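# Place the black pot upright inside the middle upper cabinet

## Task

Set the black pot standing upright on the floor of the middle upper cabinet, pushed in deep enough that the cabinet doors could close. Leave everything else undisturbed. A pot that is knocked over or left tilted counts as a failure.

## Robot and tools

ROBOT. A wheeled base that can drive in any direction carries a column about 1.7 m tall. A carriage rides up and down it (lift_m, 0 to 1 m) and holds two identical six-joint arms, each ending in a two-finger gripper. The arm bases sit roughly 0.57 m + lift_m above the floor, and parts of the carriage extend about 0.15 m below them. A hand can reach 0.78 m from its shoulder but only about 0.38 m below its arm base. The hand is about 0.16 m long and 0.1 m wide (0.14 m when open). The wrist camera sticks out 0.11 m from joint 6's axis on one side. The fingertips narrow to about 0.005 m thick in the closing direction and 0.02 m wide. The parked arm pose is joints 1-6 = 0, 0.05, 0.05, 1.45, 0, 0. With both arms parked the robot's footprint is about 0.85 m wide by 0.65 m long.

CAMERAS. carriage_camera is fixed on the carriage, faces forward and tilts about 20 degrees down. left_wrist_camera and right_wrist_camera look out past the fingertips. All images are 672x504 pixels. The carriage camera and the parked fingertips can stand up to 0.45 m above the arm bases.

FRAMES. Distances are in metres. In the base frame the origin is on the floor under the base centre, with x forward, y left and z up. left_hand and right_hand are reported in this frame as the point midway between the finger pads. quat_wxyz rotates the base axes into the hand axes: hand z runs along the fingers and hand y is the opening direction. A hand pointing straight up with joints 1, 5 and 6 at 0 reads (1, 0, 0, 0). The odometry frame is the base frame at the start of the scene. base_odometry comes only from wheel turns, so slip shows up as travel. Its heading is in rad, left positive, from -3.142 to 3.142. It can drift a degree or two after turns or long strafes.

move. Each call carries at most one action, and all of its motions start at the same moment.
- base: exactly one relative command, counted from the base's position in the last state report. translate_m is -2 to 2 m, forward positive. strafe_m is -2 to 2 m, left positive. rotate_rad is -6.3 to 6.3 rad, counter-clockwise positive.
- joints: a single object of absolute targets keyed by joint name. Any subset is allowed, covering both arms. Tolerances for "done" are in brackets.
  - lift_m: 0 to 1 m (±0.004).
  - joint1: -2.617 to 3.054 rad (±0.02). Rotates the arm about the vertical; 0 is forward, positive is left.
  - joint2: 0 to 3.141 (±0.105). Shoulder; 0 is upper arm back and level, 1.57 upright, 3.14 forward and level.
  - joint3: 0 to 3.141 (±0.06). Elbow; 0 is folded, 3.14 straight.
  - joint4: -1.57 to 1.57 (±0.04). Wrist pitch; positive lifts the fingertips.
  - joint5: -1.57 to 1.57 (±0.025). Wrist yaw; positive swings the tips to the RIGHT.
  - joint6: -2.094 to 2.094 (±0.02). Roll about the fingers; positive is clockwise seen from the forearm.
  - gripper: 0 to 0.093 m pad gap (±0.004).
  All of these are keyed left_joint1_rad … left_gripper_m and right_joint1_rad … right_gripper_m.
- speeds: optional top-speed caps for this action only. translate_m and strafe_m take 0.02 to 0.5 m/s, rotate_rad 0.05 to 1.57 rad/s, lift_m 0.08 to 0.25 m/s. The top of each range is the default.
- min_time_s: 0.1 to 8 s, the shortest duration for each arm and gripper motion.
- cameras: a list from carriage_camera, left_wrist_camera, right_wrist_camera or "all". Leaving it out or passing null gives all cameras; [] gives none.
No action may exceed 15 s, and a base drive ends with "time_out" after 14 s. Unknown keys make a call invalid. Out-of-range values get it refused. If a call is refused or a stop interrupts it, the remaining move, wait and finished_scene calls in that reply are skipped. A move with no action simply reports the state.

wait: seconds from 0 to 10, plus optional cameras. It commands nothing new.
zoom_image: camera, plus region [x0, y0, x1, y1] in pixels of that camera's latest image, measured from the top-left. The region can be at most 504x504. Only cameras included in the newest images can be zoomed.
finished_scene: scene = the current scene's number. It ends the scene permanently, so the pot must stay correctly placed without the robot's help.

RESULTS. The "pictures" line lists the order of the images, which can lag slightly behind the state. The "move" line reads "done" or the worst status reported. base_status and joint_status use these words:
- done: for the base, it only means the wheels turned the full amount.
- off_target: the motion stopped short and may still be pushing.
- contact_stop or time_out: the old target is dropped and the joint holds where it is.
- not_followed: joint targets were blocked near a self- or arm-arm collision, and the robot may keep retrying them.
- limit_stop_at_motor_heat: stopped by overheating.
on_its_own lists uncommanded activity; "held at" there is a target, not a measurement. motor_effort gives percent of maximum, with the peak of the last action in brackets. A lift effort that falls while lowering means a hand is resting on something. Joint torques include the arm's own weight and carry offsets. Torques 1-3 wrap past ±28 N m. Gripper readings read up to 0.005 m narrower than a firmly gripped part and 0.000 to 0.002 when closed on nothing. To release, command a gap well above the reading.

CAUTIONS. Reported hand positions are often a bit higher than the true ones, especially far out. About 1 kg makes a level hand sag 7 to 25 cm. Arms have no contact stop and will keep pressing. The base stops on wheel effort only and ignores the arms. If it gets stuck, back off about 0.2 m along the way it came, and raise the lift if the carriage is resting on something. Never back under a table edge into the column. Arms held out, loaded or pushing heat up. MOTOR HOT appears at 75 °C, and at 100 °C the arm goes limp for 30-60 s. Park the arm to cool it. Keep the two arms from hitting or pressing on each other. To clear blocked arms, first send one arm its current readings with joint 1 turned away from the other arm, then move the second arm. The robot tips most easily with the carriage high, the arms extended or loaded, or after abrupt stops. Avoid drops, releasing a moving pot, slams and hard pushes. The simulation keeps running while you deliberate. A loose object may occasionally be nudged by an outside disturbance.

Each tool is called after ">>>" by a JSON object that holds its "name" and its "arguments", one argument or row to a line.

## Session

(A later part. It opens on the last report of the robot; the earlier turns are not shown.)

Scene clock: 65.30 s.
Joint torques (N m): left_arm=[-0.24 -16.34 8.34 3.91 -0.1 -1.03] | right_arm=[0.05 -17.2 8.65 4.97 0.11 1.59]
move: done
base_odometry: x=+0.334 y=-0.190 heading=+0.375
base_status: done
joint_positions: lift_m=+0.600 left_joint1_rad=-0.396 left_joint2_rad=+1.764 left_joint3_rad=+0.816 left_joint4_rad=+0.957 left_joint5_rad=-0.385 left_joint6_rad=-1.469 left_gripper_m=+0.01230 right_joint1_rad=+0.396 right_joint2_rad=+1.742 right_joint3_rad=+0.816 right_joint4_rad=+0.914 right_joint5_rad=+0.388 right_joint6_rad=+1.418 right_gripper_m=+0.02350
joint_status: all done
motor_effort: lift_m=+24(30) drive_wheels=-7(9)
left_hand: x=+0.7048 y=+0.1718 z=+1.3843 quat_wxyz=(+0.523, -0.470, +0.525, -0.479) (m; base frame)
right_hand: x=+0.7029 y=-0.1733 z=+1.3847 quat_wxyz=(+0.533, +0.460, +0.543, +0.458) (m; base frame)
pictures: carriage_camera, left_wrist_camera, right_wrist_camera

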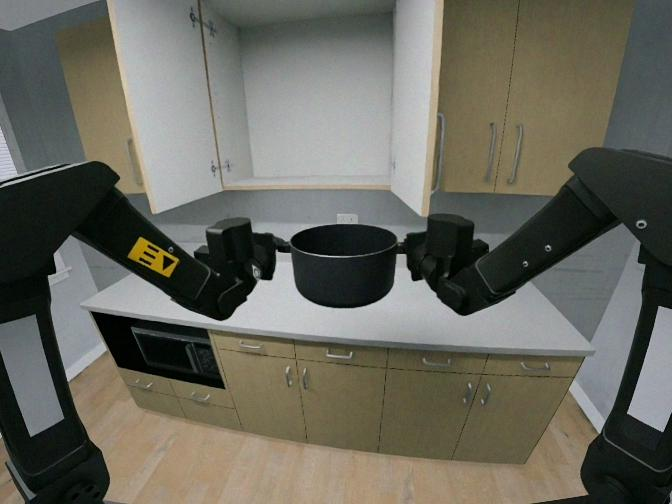

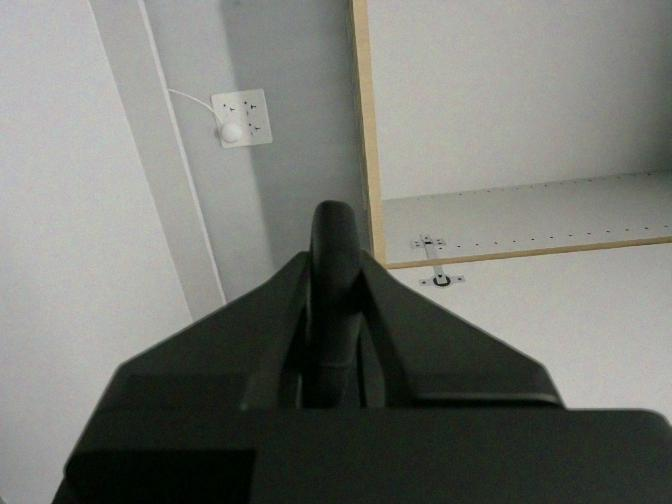

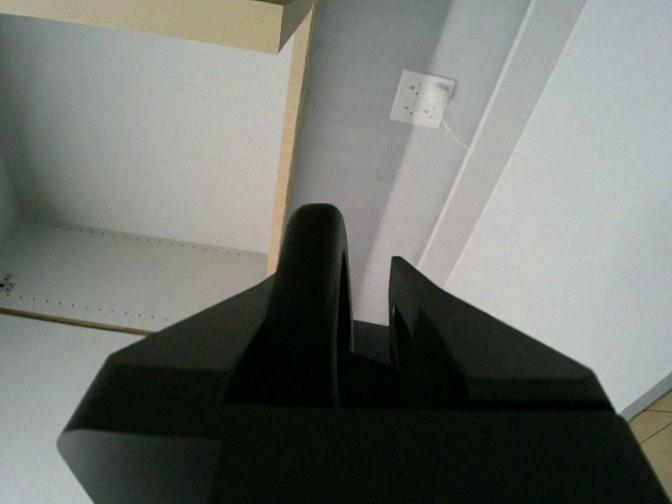

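>>> {"name": "move", "arguments": {
  "base": {"rotate_rad": -0.15},
  "speeds": {"rotate_rad": 0.4},
  "cameras": ["carriage_camera"]
}}

Scene clock: 78.57 s.
Joint torques (N m): left_arm=[-0.08 -16.4 8.42 3.91 -0.05 -1.03] | right_arm=[0.1 -17.2 8.68 4.99 0.15 1.61]
move: done
base_odometry: x=+0.334 y=-0.190 heading=+0.225
base_status: done
joint_positions: lift_m=+0.600 left_joint1_rad=-0.398 left_joint2_rad=+1.764 left_joint3_rad=+0.816 left_joint4_rad=+0.956 left_joint5_rad=-0.387 left_joint6_rad=-1.469 left_gripper_m=+0.01230 right_joint1_rad=+0.395 right_joint2_rad=+1.742 right_joint3_rad=+0.816 right_joint4_rad=+0.914 right_joint5_rad=+0.387 right_joint6_rad=+1.418 right_gripper_m=+0.02350
joint_status: not commanded
motor_effort: lift_m=+24(24) drive_wheels=-6(10)
left_hand: x=+0.7045 y=+0.1711 z=+1.3842 quat_wxyz=(+0.523, -0.470, +0.525, -0.479) (m; base frame)
right_hand: x=+0.7030 y=-0.1735 z=+1.3847 quat_wxyz=(+0.533, +0.460, +0.543, +0.459) (m; base frame)
pictures: carriage_camera

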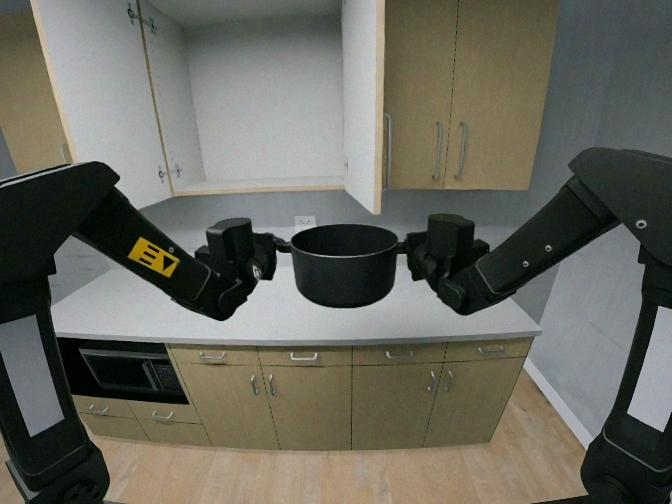

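>>> {"name": "move", "arguments": {
  "base": {"strafe_m": 0.33},
  "joints": {"lift_m": 0.81},
  "speeds": {"strafe_m": 0.25, "lift_m": 0.12},
  "cameras": ["carriage_camera"]
}}

Scene clock: 83.23 s.
Joint torques (N m): left_arm=[-0.12 -15.92 8.38 3.97 -0.09 -1.05] | right_arm=[-0.03 -17.03 8.94 4.93 0.11 1.59]
move: done
base_odometry: x=+0.261 y=+0.132 heading=+0.224
base_status: done
joint_positions: lift_m=+0.810 left_joint1_rad=-0.397 left_joint2_rad=+1.761 left_joint3_rad=+0.816 left_joint4_rad=+0.951 left_joint5_rad=-0.386 left_joint6_rad=-1.467 left_gripper_m=+0.01230 right_joint1_rad=+0.397 right_joint2_rad=+1.741 right_joint3_rad=+0.811 right_joint4_rad=+0.918 right_joint5_rad=+0.387 right_joint6_rad=+1.419 right_gripper_m=+0.02350
joint_status: all done
motor_effort: lift_m=+25(30) drive_wheels=-6(12)
left_hand: x=+0.7043 y=+0.1715 z=+1.5946 quat_wxyz=(+0.523, -0.470, +0.526, -0.478) (m; base frame)
right_hand: x=+0.7020 y=-0.1729 z=+1.5942 quat_wxyz=(+0.532, +0.459, +0.543, +0.460) (m; base frame)
pictures: carriage_camera

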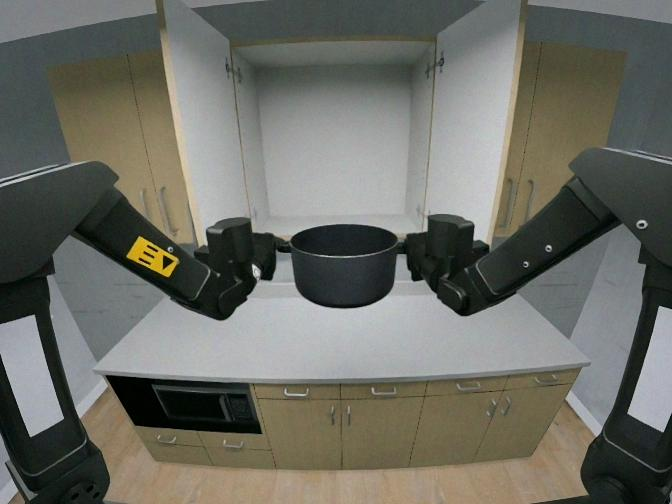

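>>> {"name": "zoom_image", "arguments": {
  "camera": "carriage_camera",
  "region": [150, 0, 530, 285]
}}

Scaled by 1.326 from the camera's 672x504 image, which has a finer 960x720 frame.

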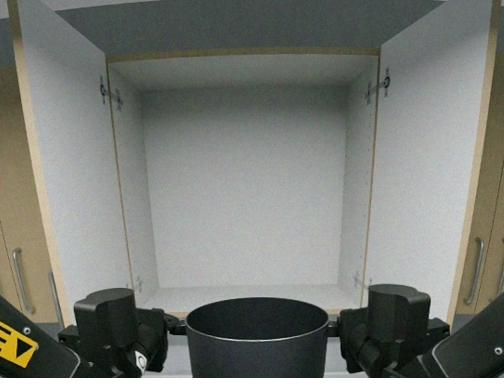

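>>> {"name": "move", "arguments": {
  "base": {"translate_m": 0.212},
  "speeds": {"translate_m": 0.25},
  "cameras": []
}}

>>> {"name": "move", "arguments": {
  "base": {"translate_m": 0.15},
  "joints": {"left_joint1_rad": -0.3233, "left_joint2_rad": 1.897, "left_joint3_rad": 1.157, "left_joint4_rad": 0.985, "left_joint5_rad": -0.3233, "right_joint1_rad": 0.3233, "right_joint2_rad": 1.862, "right_joint3_rad": 1.177, "right_joint4_rad": 1.097, "right_joint5_rad": 0.3233},
  "speeds": {"translate_m": 0.15},
  "min_time_s": 1.8,
  "cameras": ["carriage_camera", "left_wrist_camera", "right_wrist_camera"]
}}

Scene clock: 91.07 s.
Joint torques (N m): left_arm=[-0.1 -16.08 8.39 3.98 -0.09 -1.04] | right_arm=[-0.1 -16.99 8.99 4.95 0.11 1.58]
move: done
base_odometry: x=+0.467 y=+0.179 heading=+0.225
base_status: done
joint_positions: lift_m=+0.810 left_joint1_rad=-0.397 left_joint2_rad=+1.761 left_joint3_rad=+0.816 left_joint4_rad=+0.951 left_joint5_rad=-0.386 left_joint6_rad=-1.467 left_gripper_m=+0.01230 right_joint1_rad=+0.397 right_joint2_rad=+1.741 right_joint3_rad=+0.811 right_joint4_rad=+0.916 right_joint5_rad=+0.387 right_joint6_rad=+1.419 right_gripper_m=+0.02350
joint_status: not commanded
motor_effort: lift_m=+25(25) drive_wheels=+2(12)
left_hand: x=+0.7043 y=+0.1715 z=+1.5945 quat_wxyz=(+0.523, -0.470, +0.526, -0.478) (m; base frame)
right_hand: x=+0.7020 y=-0.1729 z=+1.5940 quat_wxyz=(+0.532, +0.459, +0.543, +0.459) (m; base frame)
pictures: none
No camera images: "cameras" was empty.

Scene clock: 93.17 s.
Joint torques (N m): left_arm=[0.64 -14.8 12.14 3.86 0.01 -1.11] | right_arm=[-0.57 -15.31 13.09 4.88 -0.02 1.62]
move: off_target
base_odometry: x=+0.613 y=+0.213 heading=+0.225
base_status: done
joint_positions: lift_m=+0.810 left_joint1_rad=-0.331 left_joint2_rad=+1.924 left_joint3_rad=+1.094 left_joint4_rad=+0.846 left_joint5_rad=-0.321 left_joint6_rad=-1.461 left_gripper_m=+0.01230 right_joint1_rad=+0.329 right_joint2_rad=+1.911 right_joint3_rad=+1.080 right_joint4_rad=+0.832 right_joint5_rad=+0.326 right_joint6_rad=+1.419 right_gripper_m=+0.02350
joint_status: left_joint3_rad off_target (ended at +1.094, target +1.157); left_joint4_rad off_target (ended at +0.846, target +0.985); right_joint3_rad off_target (ended at +1.080, target +1.177); right_joint4_rad off_target (ended at +0.832, target +1.097); the others done
motor_effort: lift_m=+25(25) drive_wheels=-5(9)
left_hand: x=+0.7681 y=+0.1736 z=+1.6083 quat_wxyz=(+0.527, -0.467, +0.524, -0.479) (m; base frame)
right_hand: x=+0.7652 y=-0.1765 z=+1.6060 quat_wxyz=(+0.536, +0.460, +0.537, +0.462) (m; base frame)
pictures: carriage_camera, left_wrist_camera, right_wrist_camera

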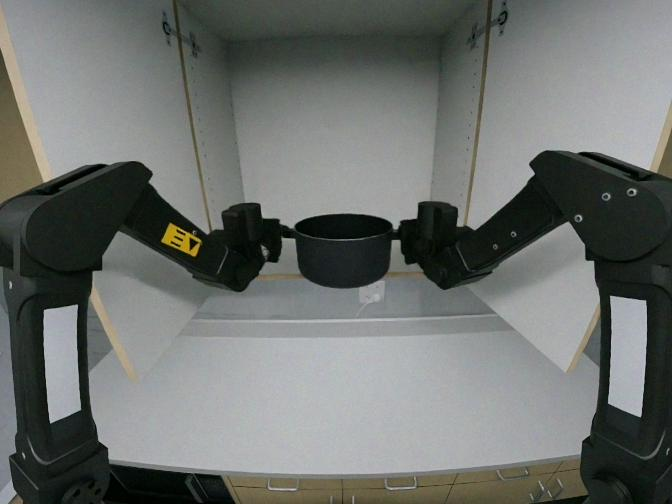

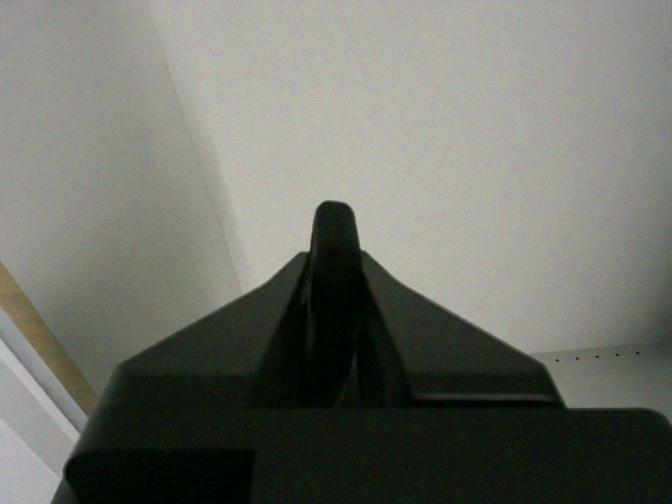

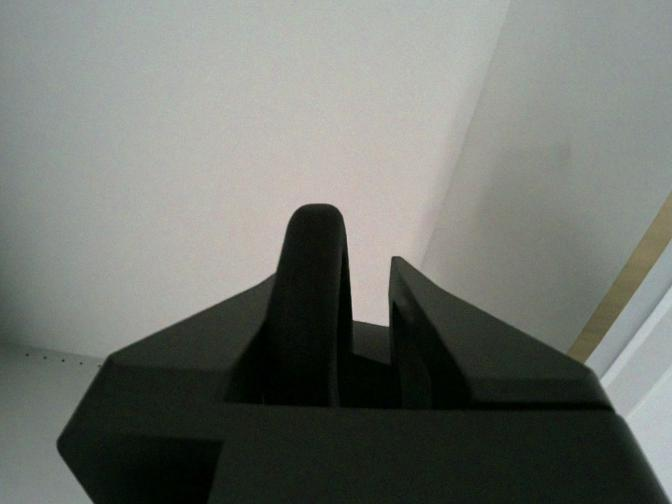

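>>> {"name": "zoom_image", "arguments": {
  "camera": "carriage_camera",
  "region": [240, 200, 440, 500]
}}

Scaled by 1.680 from the camera's 672x504 image, which has a finer 960x720 frame.

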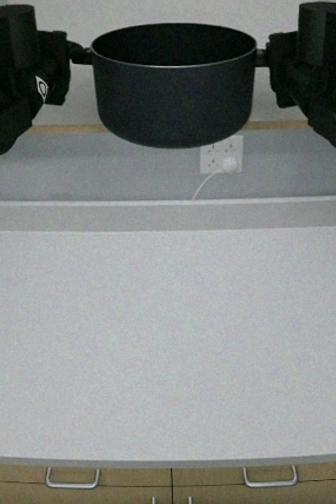

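>>> {"name": "move", "arguments": {
  "base": {"strafe_m": -0.016},
  "speeds": {"strafe_m": 0.08},
  "cameras": []
}}

>>> {"name": "move", "arguments": {
  "base": {"translate_m": 0.2},
  "joints": {"left_joint1_rad": -0.272, "left_joint2_rad": 2.137, "left_joint3_rad": 1.55, "left_joint4_rad": 0.857, "left_joint5_rad": -0.272, "right_joint1_rad": 0.272, "right_joint2_rad": 2.082, "right_joint3_rad": 1.565, "right_joint4_rad": 0.952, "right_joint5_rad": 0.272},
  "speeds": {"translate_m": 0.15},
  "min_time_s": 1.8,
  "cameras": ["carriage_camera", "left_wrist_camera", "right_wrist_camera"]
}}

Scene clock: 103.17 s.
Joint torques (N m): left_arm=[0.77 -14.97 11.97 3.87 -0.07 -1.12] | right_arm=[-0.58 -15.62 12.96 4.9 0.1 1.6]
move: done
base_odometry: x=+0.617 y=+0.197 heading=+0.226
base_status: done
joint_positions: lift_m=+0.810 left_joint1_rad=-0.331 left_joint2_rad=+1.926 left_joint3_rad=+1.096 left_joint4_rad=+0.845 left_joint5_rad=-0.313 left_joint6_rad=-1.461 left_gripper_m=+0.01230 right_joint1_rad=+0.328 right_joint2_rad=+1.913 right_joint3_rad=+1.082 right_joint4_rad=+0.830 right_joint5_rad=+0.317 right_joint6_rad=+1.419 right_gripper_m=+0.02350
joint_status: not commanded
motor_effort: lift_m=+25(25) drive_wheels=-6(6)
left_hand: x=+0.7684 y=+0.1716 z=+1.6081 quat_wxyz=(+0.525, -0.465, +0.526, -0.481) (m; base frame)
right_hand: x=+0.7658 y=-0.1752 z=+1.6052 quat_wxyz=(+0.534, +0.458, +0.539, +0.463) (m; base frame)
pictures: none
No camera images: "cameras" was empty.

Scene clock: 105.53 s.
Joint torques (N m): left_arm=[0.55 -18.09 12.63 3.83 -0.07 -1.1] | right_arm=[-0.46 -18.91 13.87 4.85 -0.01 1.65]
move: off_target
base_odometry: x=+0.812 y=+0.242 heading=+0.225
base_status: done
joint_positions: lift_m=+0.810 left_joint1_rad=-0.278 left_joint2_rad=+2.168 left_joint3_rad=+1.485 left_joint4_rad=+0.720 left_joint5_rad=-0.261 left_joint6_rad=-1.461 left_gripper_m=+0.01230 right_joint1_rad=+0.277 right_joint2_rad=+2.141 right_joint3_rad=+1.464 right_joint4_rad=+0.689 right_joint5_rad=+0.272 right_joint6_rad=+1.411 right_gripper_m=+0.02350
joint_status: left_joint3_rad off_target (ended at +1.486, target +1.550); left_joint4_rad off_target (ended at +0.720, target +0.857); right_joint3_rad off_target (ended at +1.464, target +1.565); right_joint4_rad off_target (ended at +0.690, target +0.952); the others done
motor_effort: lift_m=+25(25) drive_wheels=-7(10)
left_hand: x=+0.8467 y=+0.1713 z=+1.6166 quat_wxyz=(+0.530, -0.461, +0.519, -0.487) (m; base frame)
right_hand: x=+0.8418 y=-0.1754 z=+1.6160 quat_wxyz=(+0.540, +0.455, +0.535, +0.464) (m; base frame)
pictures: carriage_camera, left_wrist_camera, right_wrist_camera

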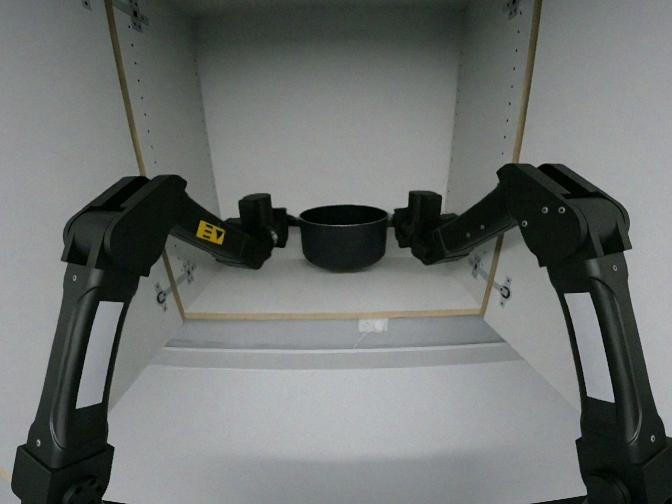

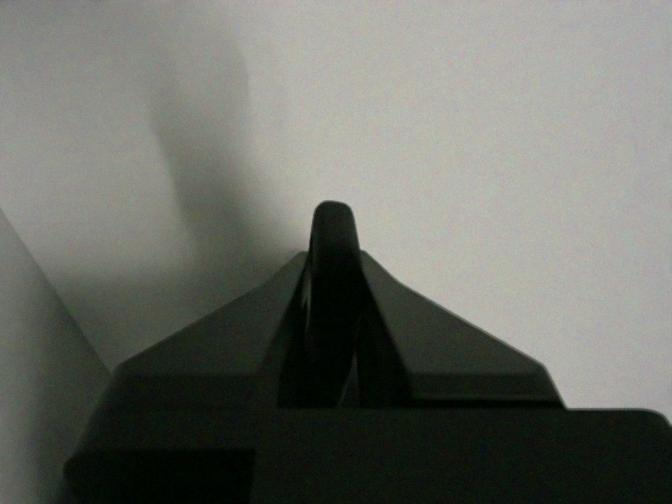

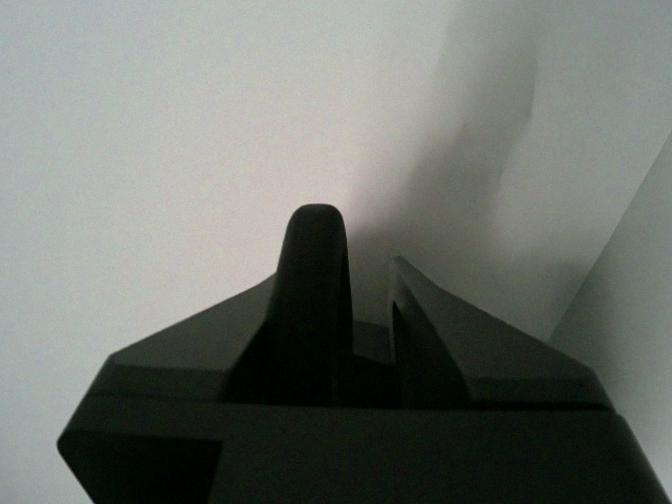

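>>> {"name": "move", "arguments": {
  "joints": {"lift_m": 0.7},
  "speeds": {"lift_m": 0.1},
  "cameras": []
}}

>>> {"name": "move", "arguments": {
  "joints": {"lift_m": 0.685, "left_joint4_rad": 0.72, "right_joint4_rad": 0.76},
  "speeds": {"lift_m": 0.08},
  "cameras": ["carriage_camera"]
}}

Scene clock: 108.43 s.
Joint torques (N m): left_arm=[-0.01 -17.89 8.79 2.48 -0.29 -1.38] | right_arm=[-0.16 -17.81 10.39 4.09 0.21 2.02]
move: done
base_odometry: x=+0.812 y=+0.242 heading=+0.225
base_status: not commanded
joint_positions: lift_m=+0.700 left_joint1_rad=-0.273 left_joint2_rad=+2.167 left_joint3_rad=+1.528 left_joint4_rad=+0.833 left_joint5_rad=-0.234 left_joint6_rad=-1.436 left_gripper_m=+0.01228 right_joint1_rad=+0.272 right_joint2_rad=+2.130 right_joint3_rad=+1.510 right_joint4_rad=+0.755 right_joint5_rad=+0.252 right_joint6_rad=+1.380 right_gripper_m=+0.02352
joint_status: all done
on_its_own: left_joint4_rad moved +0.113 to your old target +0.857; right_joint4_rad moved +0.066 toward your old target +0.952
motor_effort: lift_m=+20(21) drive_wheels=+1(7)
left_hand: x=+0.8472 y=+0.1700 z=+1.5550 quat_wxyz=(+0.560, -0.422, +0.478, -0.530) (m; base frame)
right_hand: x=+0.8435 y=-0.1746 z=+1.5507 quat_wxyz=(+0.567, +0.424, +0.505, +0.494) (m; base frame)
pictures: none
No camera images: "cameras" was empty.

Scene clock: 109.23 s.
Joint torques (N m): left_arm=[-0.14 -15.94 6.94 1.35 -0.35 -1.43] | right_arm=[-0.12 -15.66 8.08 2.69 0.25 2.06]
move: off_target
base_odometry: x=+0.812 y=+0.242 heading=+0.225
base_status: not commanded
joint_positions: lift_m=+0.685 left_joint1_rad=-0.271 left_joint2_rad=+2.148 left_joint3_rad=+1.548 left_joint4_rad=+0.795 left_joint5_rad=-0.229 left_joint6_rad=-1.432 left_gripper_m=+0.01231 right_joint1_rad=+0.272 right_joint2_rad=+2.111 right_joint3_rad=+1.541 right_joint4_rad=+0.693 right_joint5_rad=+0.247 right_joint6_rad=+1.376 right_gripper_m=+0.02359
joint_status: left_joint4_rad off_target (ended at +0.795, target +0.720); right_joint4_rad off_target (ended at +0.693, target +0.760); the others done
motor_effort: lift_m=+19(20) drive_wheels=+2(2)
left_hand: x=+0.8468 y=+0.1704 z=+1.5527 quat_wxyz=(+0.560, -0.419, +0.479, -0.530) (m; base frame)
right_hand: x=+0.8439 y=-0.1739 z=+1.5477 quat_wxyz=(+0.565, +0.423, +0.511, +0.490) (m; base frame)
pictures: carriage_camera

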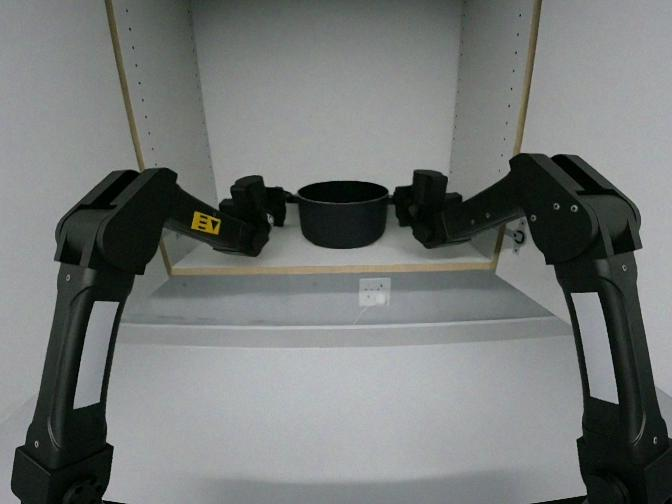

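>>> {"name": "move", "arguments": {
  "joints": {"lift_m": 0.74, "left_joint4_rad": 0.82, "right_joint4_rad": 0.92},
  "speeds": {"lift_m": 0.08},
  "cameras": ["carriage_camera"]
}}

Scene clock: 114.97 s.
Joint torques (N m): left_arm=[-0.2 -18.25 8.62 3.8 -0.17 -1.13] | right_arm=[-0.03 -19.59 9.32 5 0.16 1.79]
move: off_target
base_odometry: x=+0.812 y=+0.242 heading=+0.225
base_status: not commanded
joint_positions: lift_m=+0.740 left_joint1_rad=-0.271 left_joint2_rad=+2.169 left_joint3_rad=+1.530 left_joint4_rad=+0.691 left_joint5_rad=-0.251 left_joint6_rad=-1.457 left_gripper_m=+0.01232 right_joint1_rad=+0.272 right_joint2_rad=+2.145 right_joint3_rad=+1.523 right_joint4_rad=+0.648 right_joint5_rad=+0.257 right_joint6_rad=+1.402 right_gripper_m=+0.02359
joint_status: left_joint4_rad off_target (ended at +0.692, target +0.820); right_joint4_rad off_target (ended at +0.648, target +0.920); the others done
motor_effort: lift_m=+25(27) drive_wheels=+1(6)
left_hand: x=+0.8521 y=+0.1730 z=+1.5598 quat_wxyz=(+0.533, -0.457, +0.516, -0.491) (m; base frame)
right_hand: x=+0.8486 y=-0.1742 z=+1.5611 quat_wxyz=(+0.542, +0.448, +0.535, +0.468) (m; base frame)
pictures: carriage_camera

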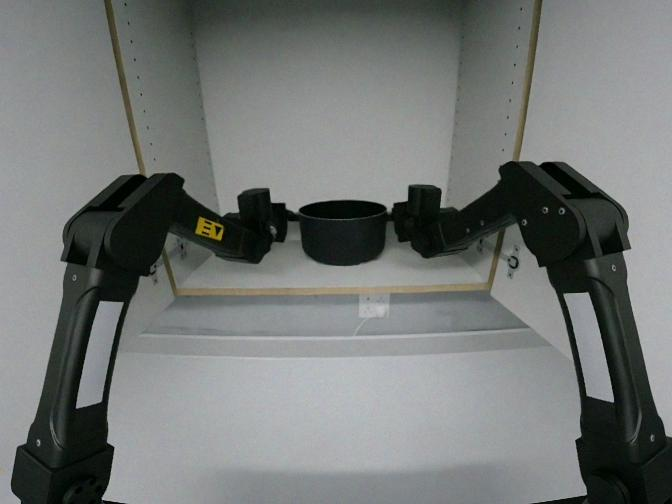

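>>> {"name": "move", "arguments": {
  "joints": {"lift_m": 0.724, "left_joint4_rad": 0.74, "right_joint4_rad": 0.82},
  "speeds": {"lift_m": 0.08},
  "cameras": []
}}

>>> {"name": "move", "arguments": {
  "joints": {"lift_m": 0.715, "left_joint4_rad": 0.66, "right_joint4_rad": 0.71},
  "speeds": {"lift_m": 0.08},
  "cameras": ["carriage_camera", "left_wrist_camera", "right_wrist_camera"]
}}

Scene clock: 116.27 s.
Joint torques (N m): left_arm=[-0.17 -18.25 8.66 2.68 -0.14 -1.16] | right_arm=[-0.18 -19.56 9.48 3.8 0.14 1.76]
move: off_target
base_odometry: x=+0.812 y=+0.242 heading=+0.225
base_status: not commanded
joint_positions: lift_m=+0.724 left_joint1_rad=-0.271 left_joint2_rad=+2.169 left_joint3_rad=+1.530 left_joint4_rad=+0.705 left_joint5_rad=-0.253 left_joint6_rad=-1.458 left_gripper_m=+0.01232 right_joint1_rad=+0.272 right_joint2_rad=+2.145 right_joint3_rad=+1.523 right_joint4_rad=+0.654 right_joint5_rad=+0.260 right_joint6_rad=+1.405 right_gripper_m=+0.02359
joint_status: right_joint4_rad off_target (ended at +0.654, target +0.820); the others done
motor_effort: lift_m=+21(21) drive_wheels=-5(6)
left_hand: x=+0.8519 y=+0.1734 z=+1.5475 quat_wxyz=(+0.536, -0.456, +0.511, -0.495) (m; base frame)
right_hand: x=+0.8485 y=-0.1747 z=+1.5470 quat_wxyz=(+0.543, +0.449, +0.532, +0.469) (m; base frame)
pictures: none
No camera images: "cameras" was empty.

Scene clock: 116.93 s.
Joint torques (N m): left_arm=[-0.17 -18 8.13 1.67 -0.21 -1.14] | right_arm=[-0.09 -18.32 9.28 2.73 0.17 1.82]
move: off_target
base_odometry: x=+0.812 y=+0.242 heading=+0.225
base_status: not commanded
joint_positions: lift_m=+0.715 left_joint1_rad=-0.271 left_joint2_rad=+2.167 left_joint3_rad=+1.536 left_joint4_rad=+0.713 left_joint5_rad=-0.245 left_joint6_rad=-1.457 left_gripper_m=+0.01232 right_joint1_rad=+0.272 right_joint2_rad=+2.135 right_joint3_rad=+1.525 right_joint4_rad=+0.642 right_joint5_rad=+0.257 right_joint6_rad=+1.400 right_gripper_m=+0.02359
joint_status: left_joint4_rad off_target (ended at +0.713, target +0.660); right_joint4_rad off_target (ended at +0.642, target +0.710); the others done
motor_effort: lift_m=+20(21) drive_wheels=-5(7)
left_hand: x=+0.8518 y=+0.1720 z=+1.5452 quat_wxyz=(+0.537, -0.450, +0.507, -0.501) (m; base frame)
right_hand: x=+0.8474 y=-0.1746 z=+1.5428 quat_wxyz=(+0.544, +0.447, +0.534, +0.469) (m; base frame)
pictures: carriage_camera, left_wrist_camera, right_wrist_camera

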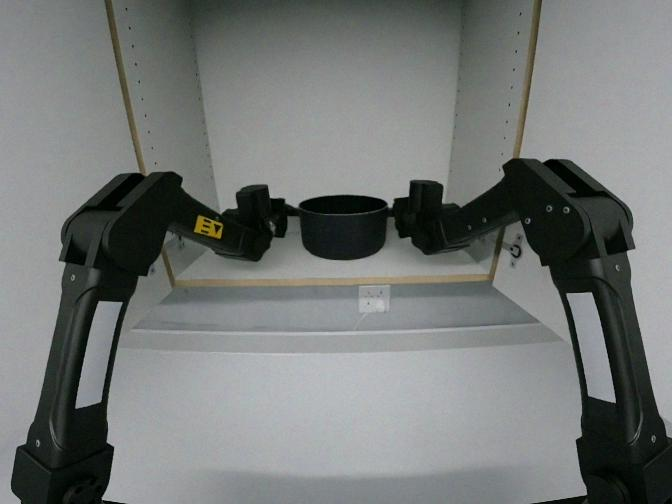

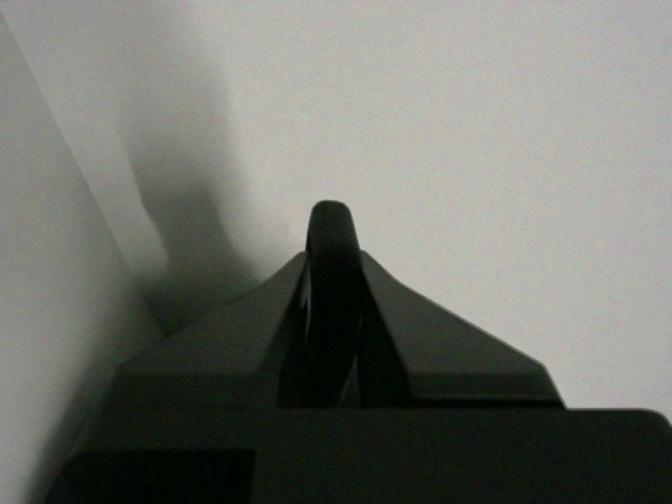

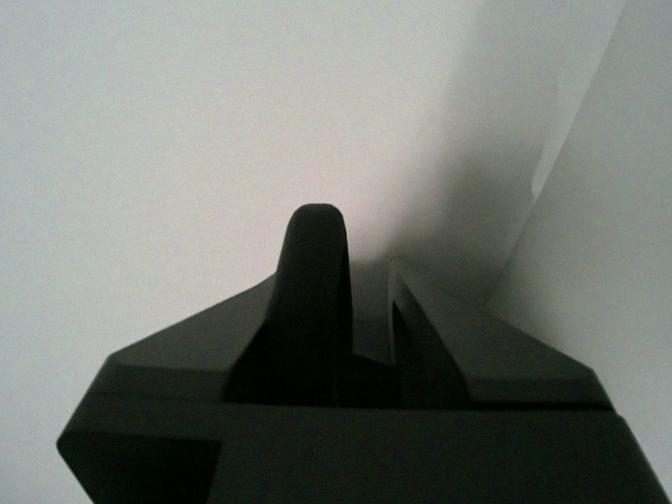

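>>> {"name": "move", "arguments": {
  "joints": {"lift_m": 0.711, "left_joint4_rad": 0.57, "right_joint4_rad": 0.61},
  "speeds": {"lift_m": 0.08},
  "min_time_s": 0.6,
  "cameras": ["carriage_camera"]
}}

Scene clock: 118.27 s.
Joint torques (N m): left_arm=[-0.16 -16.68 7.17 1.17 -0.22 -1.14] | right_arm=[-0.08 -17.5 8.61 2.01 0.12 1.75]
move: off_target
base_odometry: x=+0.812 y=+0.242 heading=+0.225
base_status: not commanded
joint_positions: lift_m=+0.711 left_joint1_rad=-0.271 left_joint2_rad=+2.154 left_joint3_rad=+1.546 left_joint4_rad=+0.670 left_joint5_rad=-0.244 left_joint6_rad=-1.457 left_gripper_m=+0.01232 right_joint1_rad=+0.272 right_joint2_rad=+2.127 right_joint3_rad=+1.536 right_joint4_rad=+0.609 right_joint5_rad=+0.259 right_joint6_rad=+1.406 right_gripper_m=+0.02359
joint_status: left_joint4_rad off_target (ended at +0.670, target +0.570); the others done
motor_effort: lift_m=+20(21) drive_wheels=-5(6)
left_hand: x=+0.8515 y=+0.1719 z=+1.5440 quat_wxyz=(+0.533, -0.453, +0.514, -0.496) (m; base frame)
right_hand: x=+0.8474 y=-0.1749 z=+1.5411 quat_wxyz=(+0.540, +0.451, +0.537, +0.466) (m; base frame)
pictures: carriage_camera

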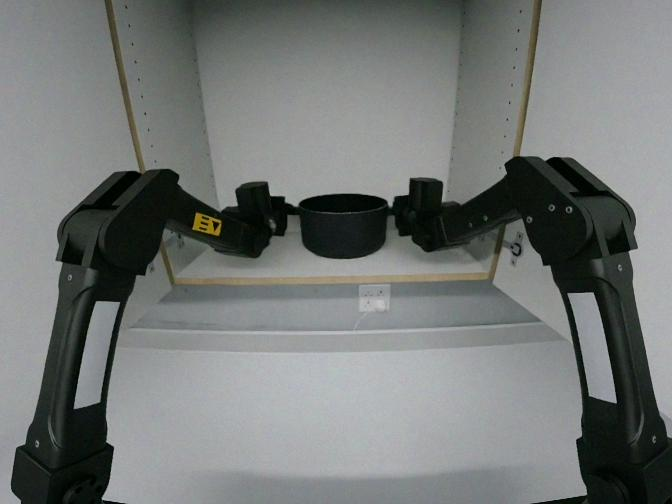

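>>> {"name": "move", "arguments": {
  "joints": {"lift_m": 0.702, "left_joint4_rad": 0.55, "right_joint4_rad": 0.57},
  "speeds": {"lift_m": 0.08},
  "min_time_s": 0.6,
  "cameras": ["carriage_camera"]
}}

Scene clock: 119.83 s.
Joint torques (N m): left_arm=[-0.14 -15.61 6.42 1 -0.2 -1.15] | right_arm=[-0.13 -16.09 7.79 1.81 0.12 1.76]
move: off_target
base_odometry: x=+0.812 y=+0.242 heading=+0.225
base_status: not commanded
joint_positions: lift_m=+0.702 left_joint1_rad=-0.271 left_joint2_rad=+2.144 left_joint3_rad=+1.554 left_joint4_rad=+0.665 left_joint5_rad=-0.244 left_joint6_rad=-1.457 left_gripper_m=+0.01232 right_joint1_rad=+0.272 right_joint2_rad=+2.113 right_joint3_rad=+1.546 right_joint4_rad=+0.588 right_joint5_rad=+0.259 right_joint6_rad=+1.404 right_gripper_m=+0.02359
joint_status: left_joint4_rad off_target (ended at +0.665, target +0.550); the others done
motor_effort: lift_m=+20(20) drive_wheels=-5(7)
left_hand: x=+0.8507 y=+0.1722 z=+1.5434 quat_wxyz=(+0.535, -0.451, +0.510, -0.500) (m; base frame)
right_hand: x=+0.8464 y=-0.1752 z=+1.5403 quat_wxyz=(+0.541, +0.450, +0.536, +0.466) (m; base frame)
pictures: carriage_camera

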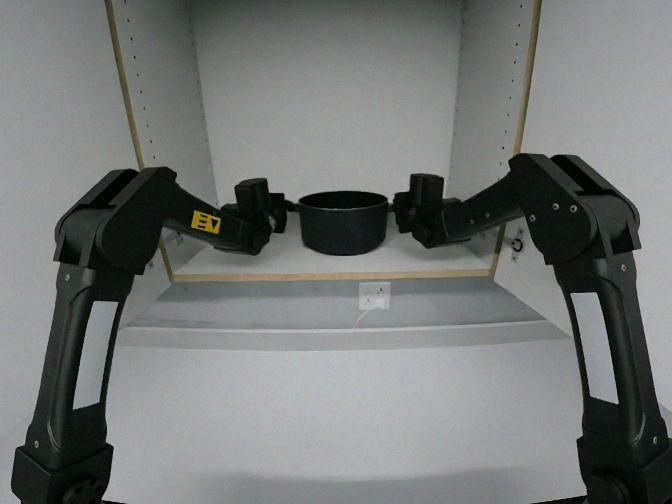

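>>> {"name": "move", "arguments": {
  "joints": {"lift_m": 0.706, "left_joint4_rad": 0.46, "right_joint4_rad": 0.53},
  "speeds": {"lift_m": 0.08},
  "min_time_s": 0.6,
  "cameras": ["carriage_camera"]
}}

Scene clock: 122.13 s.
Joint torques (N m): left_arm=[-0.21 -14.93 5.93 0.54 -0.15 -1.16] | right_arm=[-0.13 -16.08 7.72 1.53 0.08 1.71]
move: off_target
base_odometry: x=+0.812 y=+0.242 heading=+0.225
base_status: not commanded
joint_positions: lift_m=+0.706 left_joint1_rad=-0.271 left_joint2_rad=+2.138 left_joint3_rad=+1.560 left_joint4_rad=+0.617 left_joint5_rad=-0.252 left_joint6_rad=-1.457 left_gripper_m=+0.01232 right_joint1_rad=+0.272 right_joint2_rad=+2.113 right_joint3_rad=+1.546 right_joint4_rad=+0.574 right_joint5_rad=+0.266 right_joint6_rad=+1.411 right_gripper_m=+0.02359
joint_status: left_joint4_rad off_target (ended at +0.617, target +0.460); right_joint4_rad off_target (ended at +0.574, target +0.530); the others done
motor_effort: lift_m=+23(27) drive_wheels=-5(7)
left_hand: x=+0.8509 y=+0.1735 z=+1.5424 quat_wxyz=(+0.531, -0.459, +0.519, -0.488) (m; base frame)
right_hand: x=+0.8465 y=-0.1763 z=+1.5404 quat_wxyz=(+0.538, +0.456, +0.538, +0.462) (m; base frame)
pictures: carriage_camera

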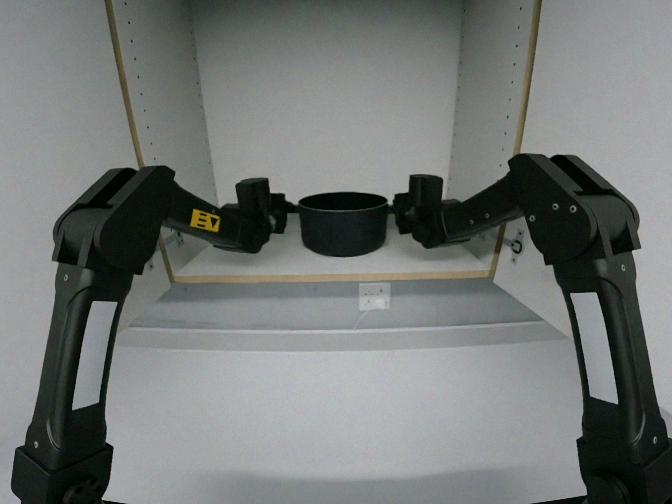

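>>> {"name": "move", "arguments": {
  "joints": {"left_gripper_m": 0.03, "right_gripper_m": 0.042, "left_joint4_rad": 0.63, "right_joint4_rad": 0.57},
  "min_time_s": 1.0,
  "cameras": []
}}

>>> {"name": "move", "arguments": {
  "joints": {"left_gripper_m": 0.088, "right_gripper_m": 0.088},
  "min_time_s": 0.8,
  "cameras": ["carriage_camera", "left_wrist_camera", "right_wrist_camera"]
}}

Scene clock: 125.07 s.
Joint torques (N m): left_arm=[-0.18 -14.91 6.2 2.46 -0.11 -0.02] | right_arm=[-0.16 -16.1 7.83 2.11 0.07 0.06]
move: done
base_odometry: x=+0.812 y=+0.242 heading=+0.225
base_status: not commanded
joint_positions: lift_m=+0.706 left_joint1_rad=-0.271 left_joint2_rad=+2.138 left_joint3_rad=+1.557 left_joint4_rad=+0.614 left_joint5_rad=-0.255 left_joint6_rad=-1.558 left_gripper_m=+0.02991 right_joint1_rad=+0.272 right_joint2_rad=+2.113 right_joint3_rad=+1.546 right_joint4_rad=+0.562 right_joint5_rad=+0.266 right_joint6_rad=+1.557 right_gripper_m=+0.04190
joint_status: all done
motor_effort: lift_m=+23(24) drive_wheels=-6(7)
left_hand: x=+0.8507 y=+0.1741 z=+1.5402 quat_wxyz=(+0.505, -0.487, +0.497, -0.511) (m; base frame)
right_hand: x=+0.8465 y=-0.1764 z=+1.5375 quat_wxyz=(+0.501, +0.496, +0.506, +0.497) (m; base frame)
pictures: none
No camera images: "cameras" was empty.

Scene clock: 126.17 s.
Joint torques (N m): left_arm=[-0.21 -14.91 6.35 2.47 -0.08 -0.02] | right_arm=[-0.12 -16.16 7.8 2.07 0.06 0.05]
move: done
base_odometry: x=+0.812 y=+0.242 heading=+0.225
base_status: not commanded
joint_positions: lift_m=+0.706 left_joint1_rad=-0.271 left_joint2_rad=+2.138 left_joint3_rad=+1.556 left_joint4_rad=+0.614 left_joint5_rad=-0.259 left_joint6_rad=-1.559 left_gripper_m=+0.08788 right_joint1_rad=+0.272 right_joint2_rad=+2.113 right_joint3_rad=+1.546 right_joint4_rad=+0.562 right_joint5_rad=+0.266 right_joint6_rad=+1.557 right_gripper_m=+0.08788
joint_status: all done
motor_effort: lift_m=+23(23) drive_wheels=-6(7)
left_hand: x=+0.8506 y=+0.1748 z=+1.5395 quat_wxyz=(+0.506, -0.488, +0.496, -0.510) (m; base frame)
right_hand: x=+0.8465 y=-0.1764 z=+1.5375 quat_wxyz=(+0.501, +0.496, +0.506, +0.497) (m; base frame)
pictures: carriage_camera, left_wrist_camera, right_wrist_camera

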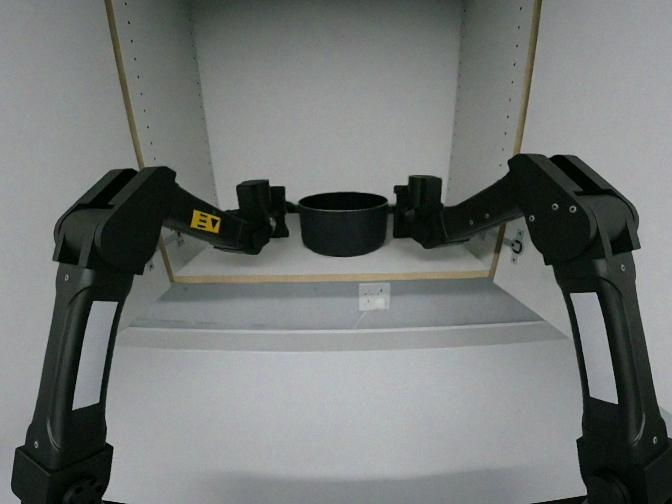

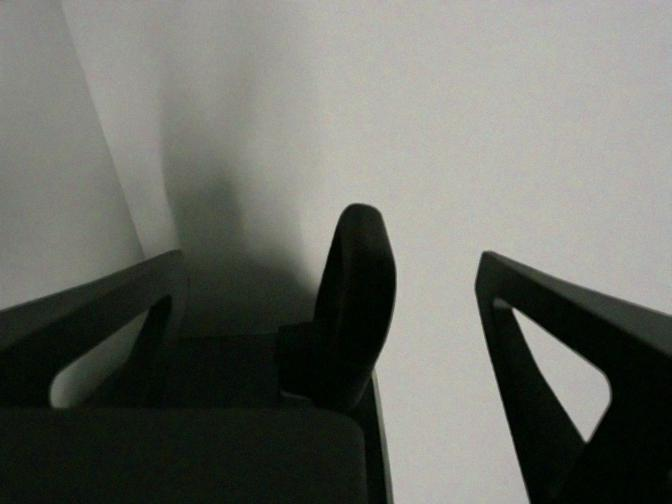

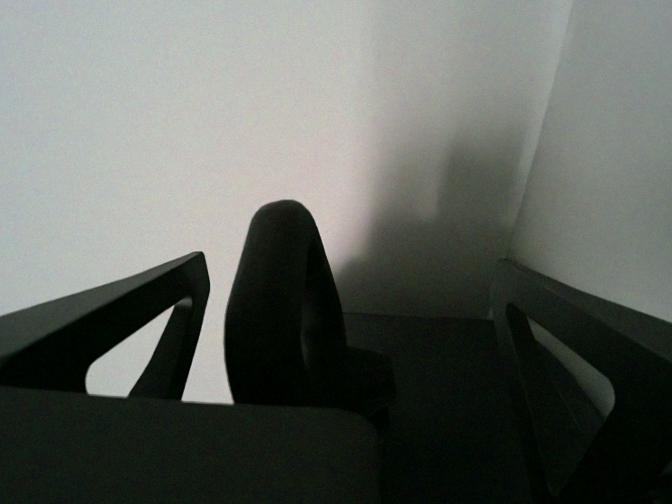

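>>> {"name": "move", "arguments": {
  "joints": {"right_joint4_rad": 0.615},
  "min_time_s": 0.5,
  "cameras": ["right_wrist_camera"]
}}

Scene clock: 128.07 s.
Joint torques (N m): left_arm=[-0.2 -14.95 6.37 2.47 -0.09 -0.03] | right_arm=[-0.1 -16.21 7.75 2.21 0.04 0.06]
move: done
base_odometry: x=+0.812 y=+0.242 heading=+0.225
base_status: not commanded
joint_positions: lift_m=+0.706 left_joint1_rad=-0.271 left_joint2_rad=+2.138 left_joint3_rad=+1.556 left_joint4_rad=+0.614 left_joint5_rad=-0.259 left_joint6_rad=-1.559 left_gripper_m=+0.08788 right_joint1_rad=+0.272 right_joint2_rad=+2.113 right_joint3_rad=+1.546 right_joint4_rad=+0.592 right_joint5_rad=+0.266 right_joint6_rad=+1.557 right_gripper_m=+0.08788
joint_status: all done
motor_effort: lift_m=+23(23) drive_wheels=-7(7)
left_hand: x=+0.8506 y=+0.1749 z=+1.5395 quat_wxyz=(+0.506, -0.489, +0.496, -0.510) (m; base frame)
right_hand: x=+0.8464 y=-0.1764 z=+1.5447 quat_wxyz=(+0.506, +0.491, +0.497, +0.506) (m; base frame)
pictures: right_wrist_camera

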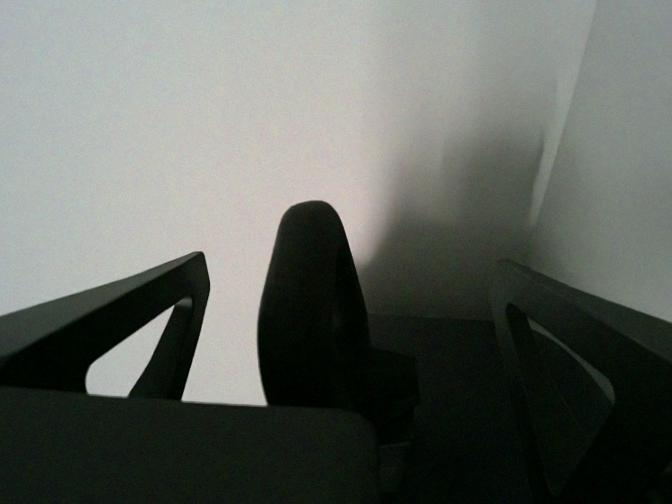

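>>> {"name": "move", "arguments": {
  "base": {"translate_m": -0.45},
  "speeds": {"translate_m": 0.25},
  "cameras": ["carriage_camera"]
}}

Scene clock: 131.63 s.
Joint torques (N m): left_arm=[-0.21 -14.87 6.46 2.44 -0.07 -0.02] | right_arm=[-0.13 -16.08 7.76 2.15 0.06 0.05]
move: done
base_odometry: x=+0.374 y=+0.141 heading=+0.225
base_status: done
joint_positions: lift_m=+0.706 left_joint1_rad=-0.270 left_joint2_rad=+2.138 left_joint3_rad=+1.555 left_joint4_rad=+0.615 left_joint5_rad=-0.262 left_joint6_rad=-1.560 left_gripper_m=+0.08788 right_joint1_rad=+0.272 right_joint2_rad=+2.113 right_joint3_rad=+1.546 right_joint4_rad=+0.600 right_joint5_rad=+0.266 right_joint6_rad=+1.558 right_gripper_m=+0.08788
joint_status: not commanded
motor_effort: lift_m=+23(23) drive_wheels=-4(13)
left_hand: x=+0.8506 y=+0.1756 z=+1.5392 quat_wxyz=(+0.506, -0.489, +0.495, -0.509) (m; base frame)
right_hand: x=+0.8464 y=-0.1764 z=+1.5467 quat_wxyz=(+0.508, +0.489, +0.494, +0.508) (m; base frame)
pictures: carriage_camera

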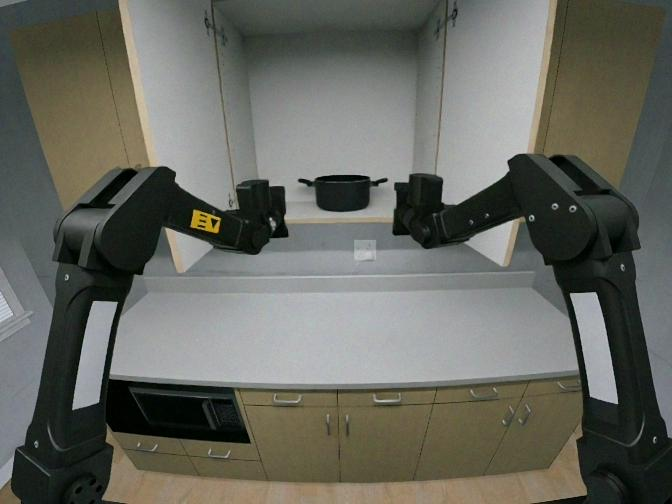

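>>> {"name": "zoom_image", "arguments": {
  "camera": "carriage_camera",
  "region": [270, 140, 420, 250]
}}

Scaled by 3.360 from the camera's 672x504 image, which has a finer 960x720 frame.

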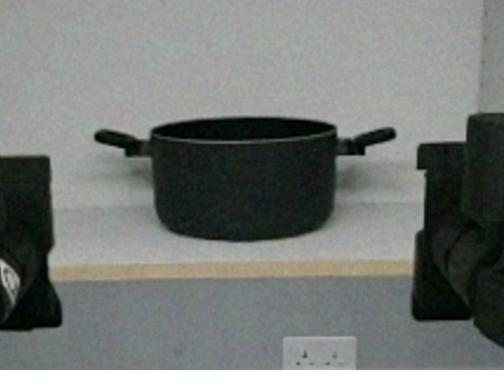

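>>> {"name": "finished_scene", "arguments": {
  "scene": 2
}}

The scene is finished: the task was done.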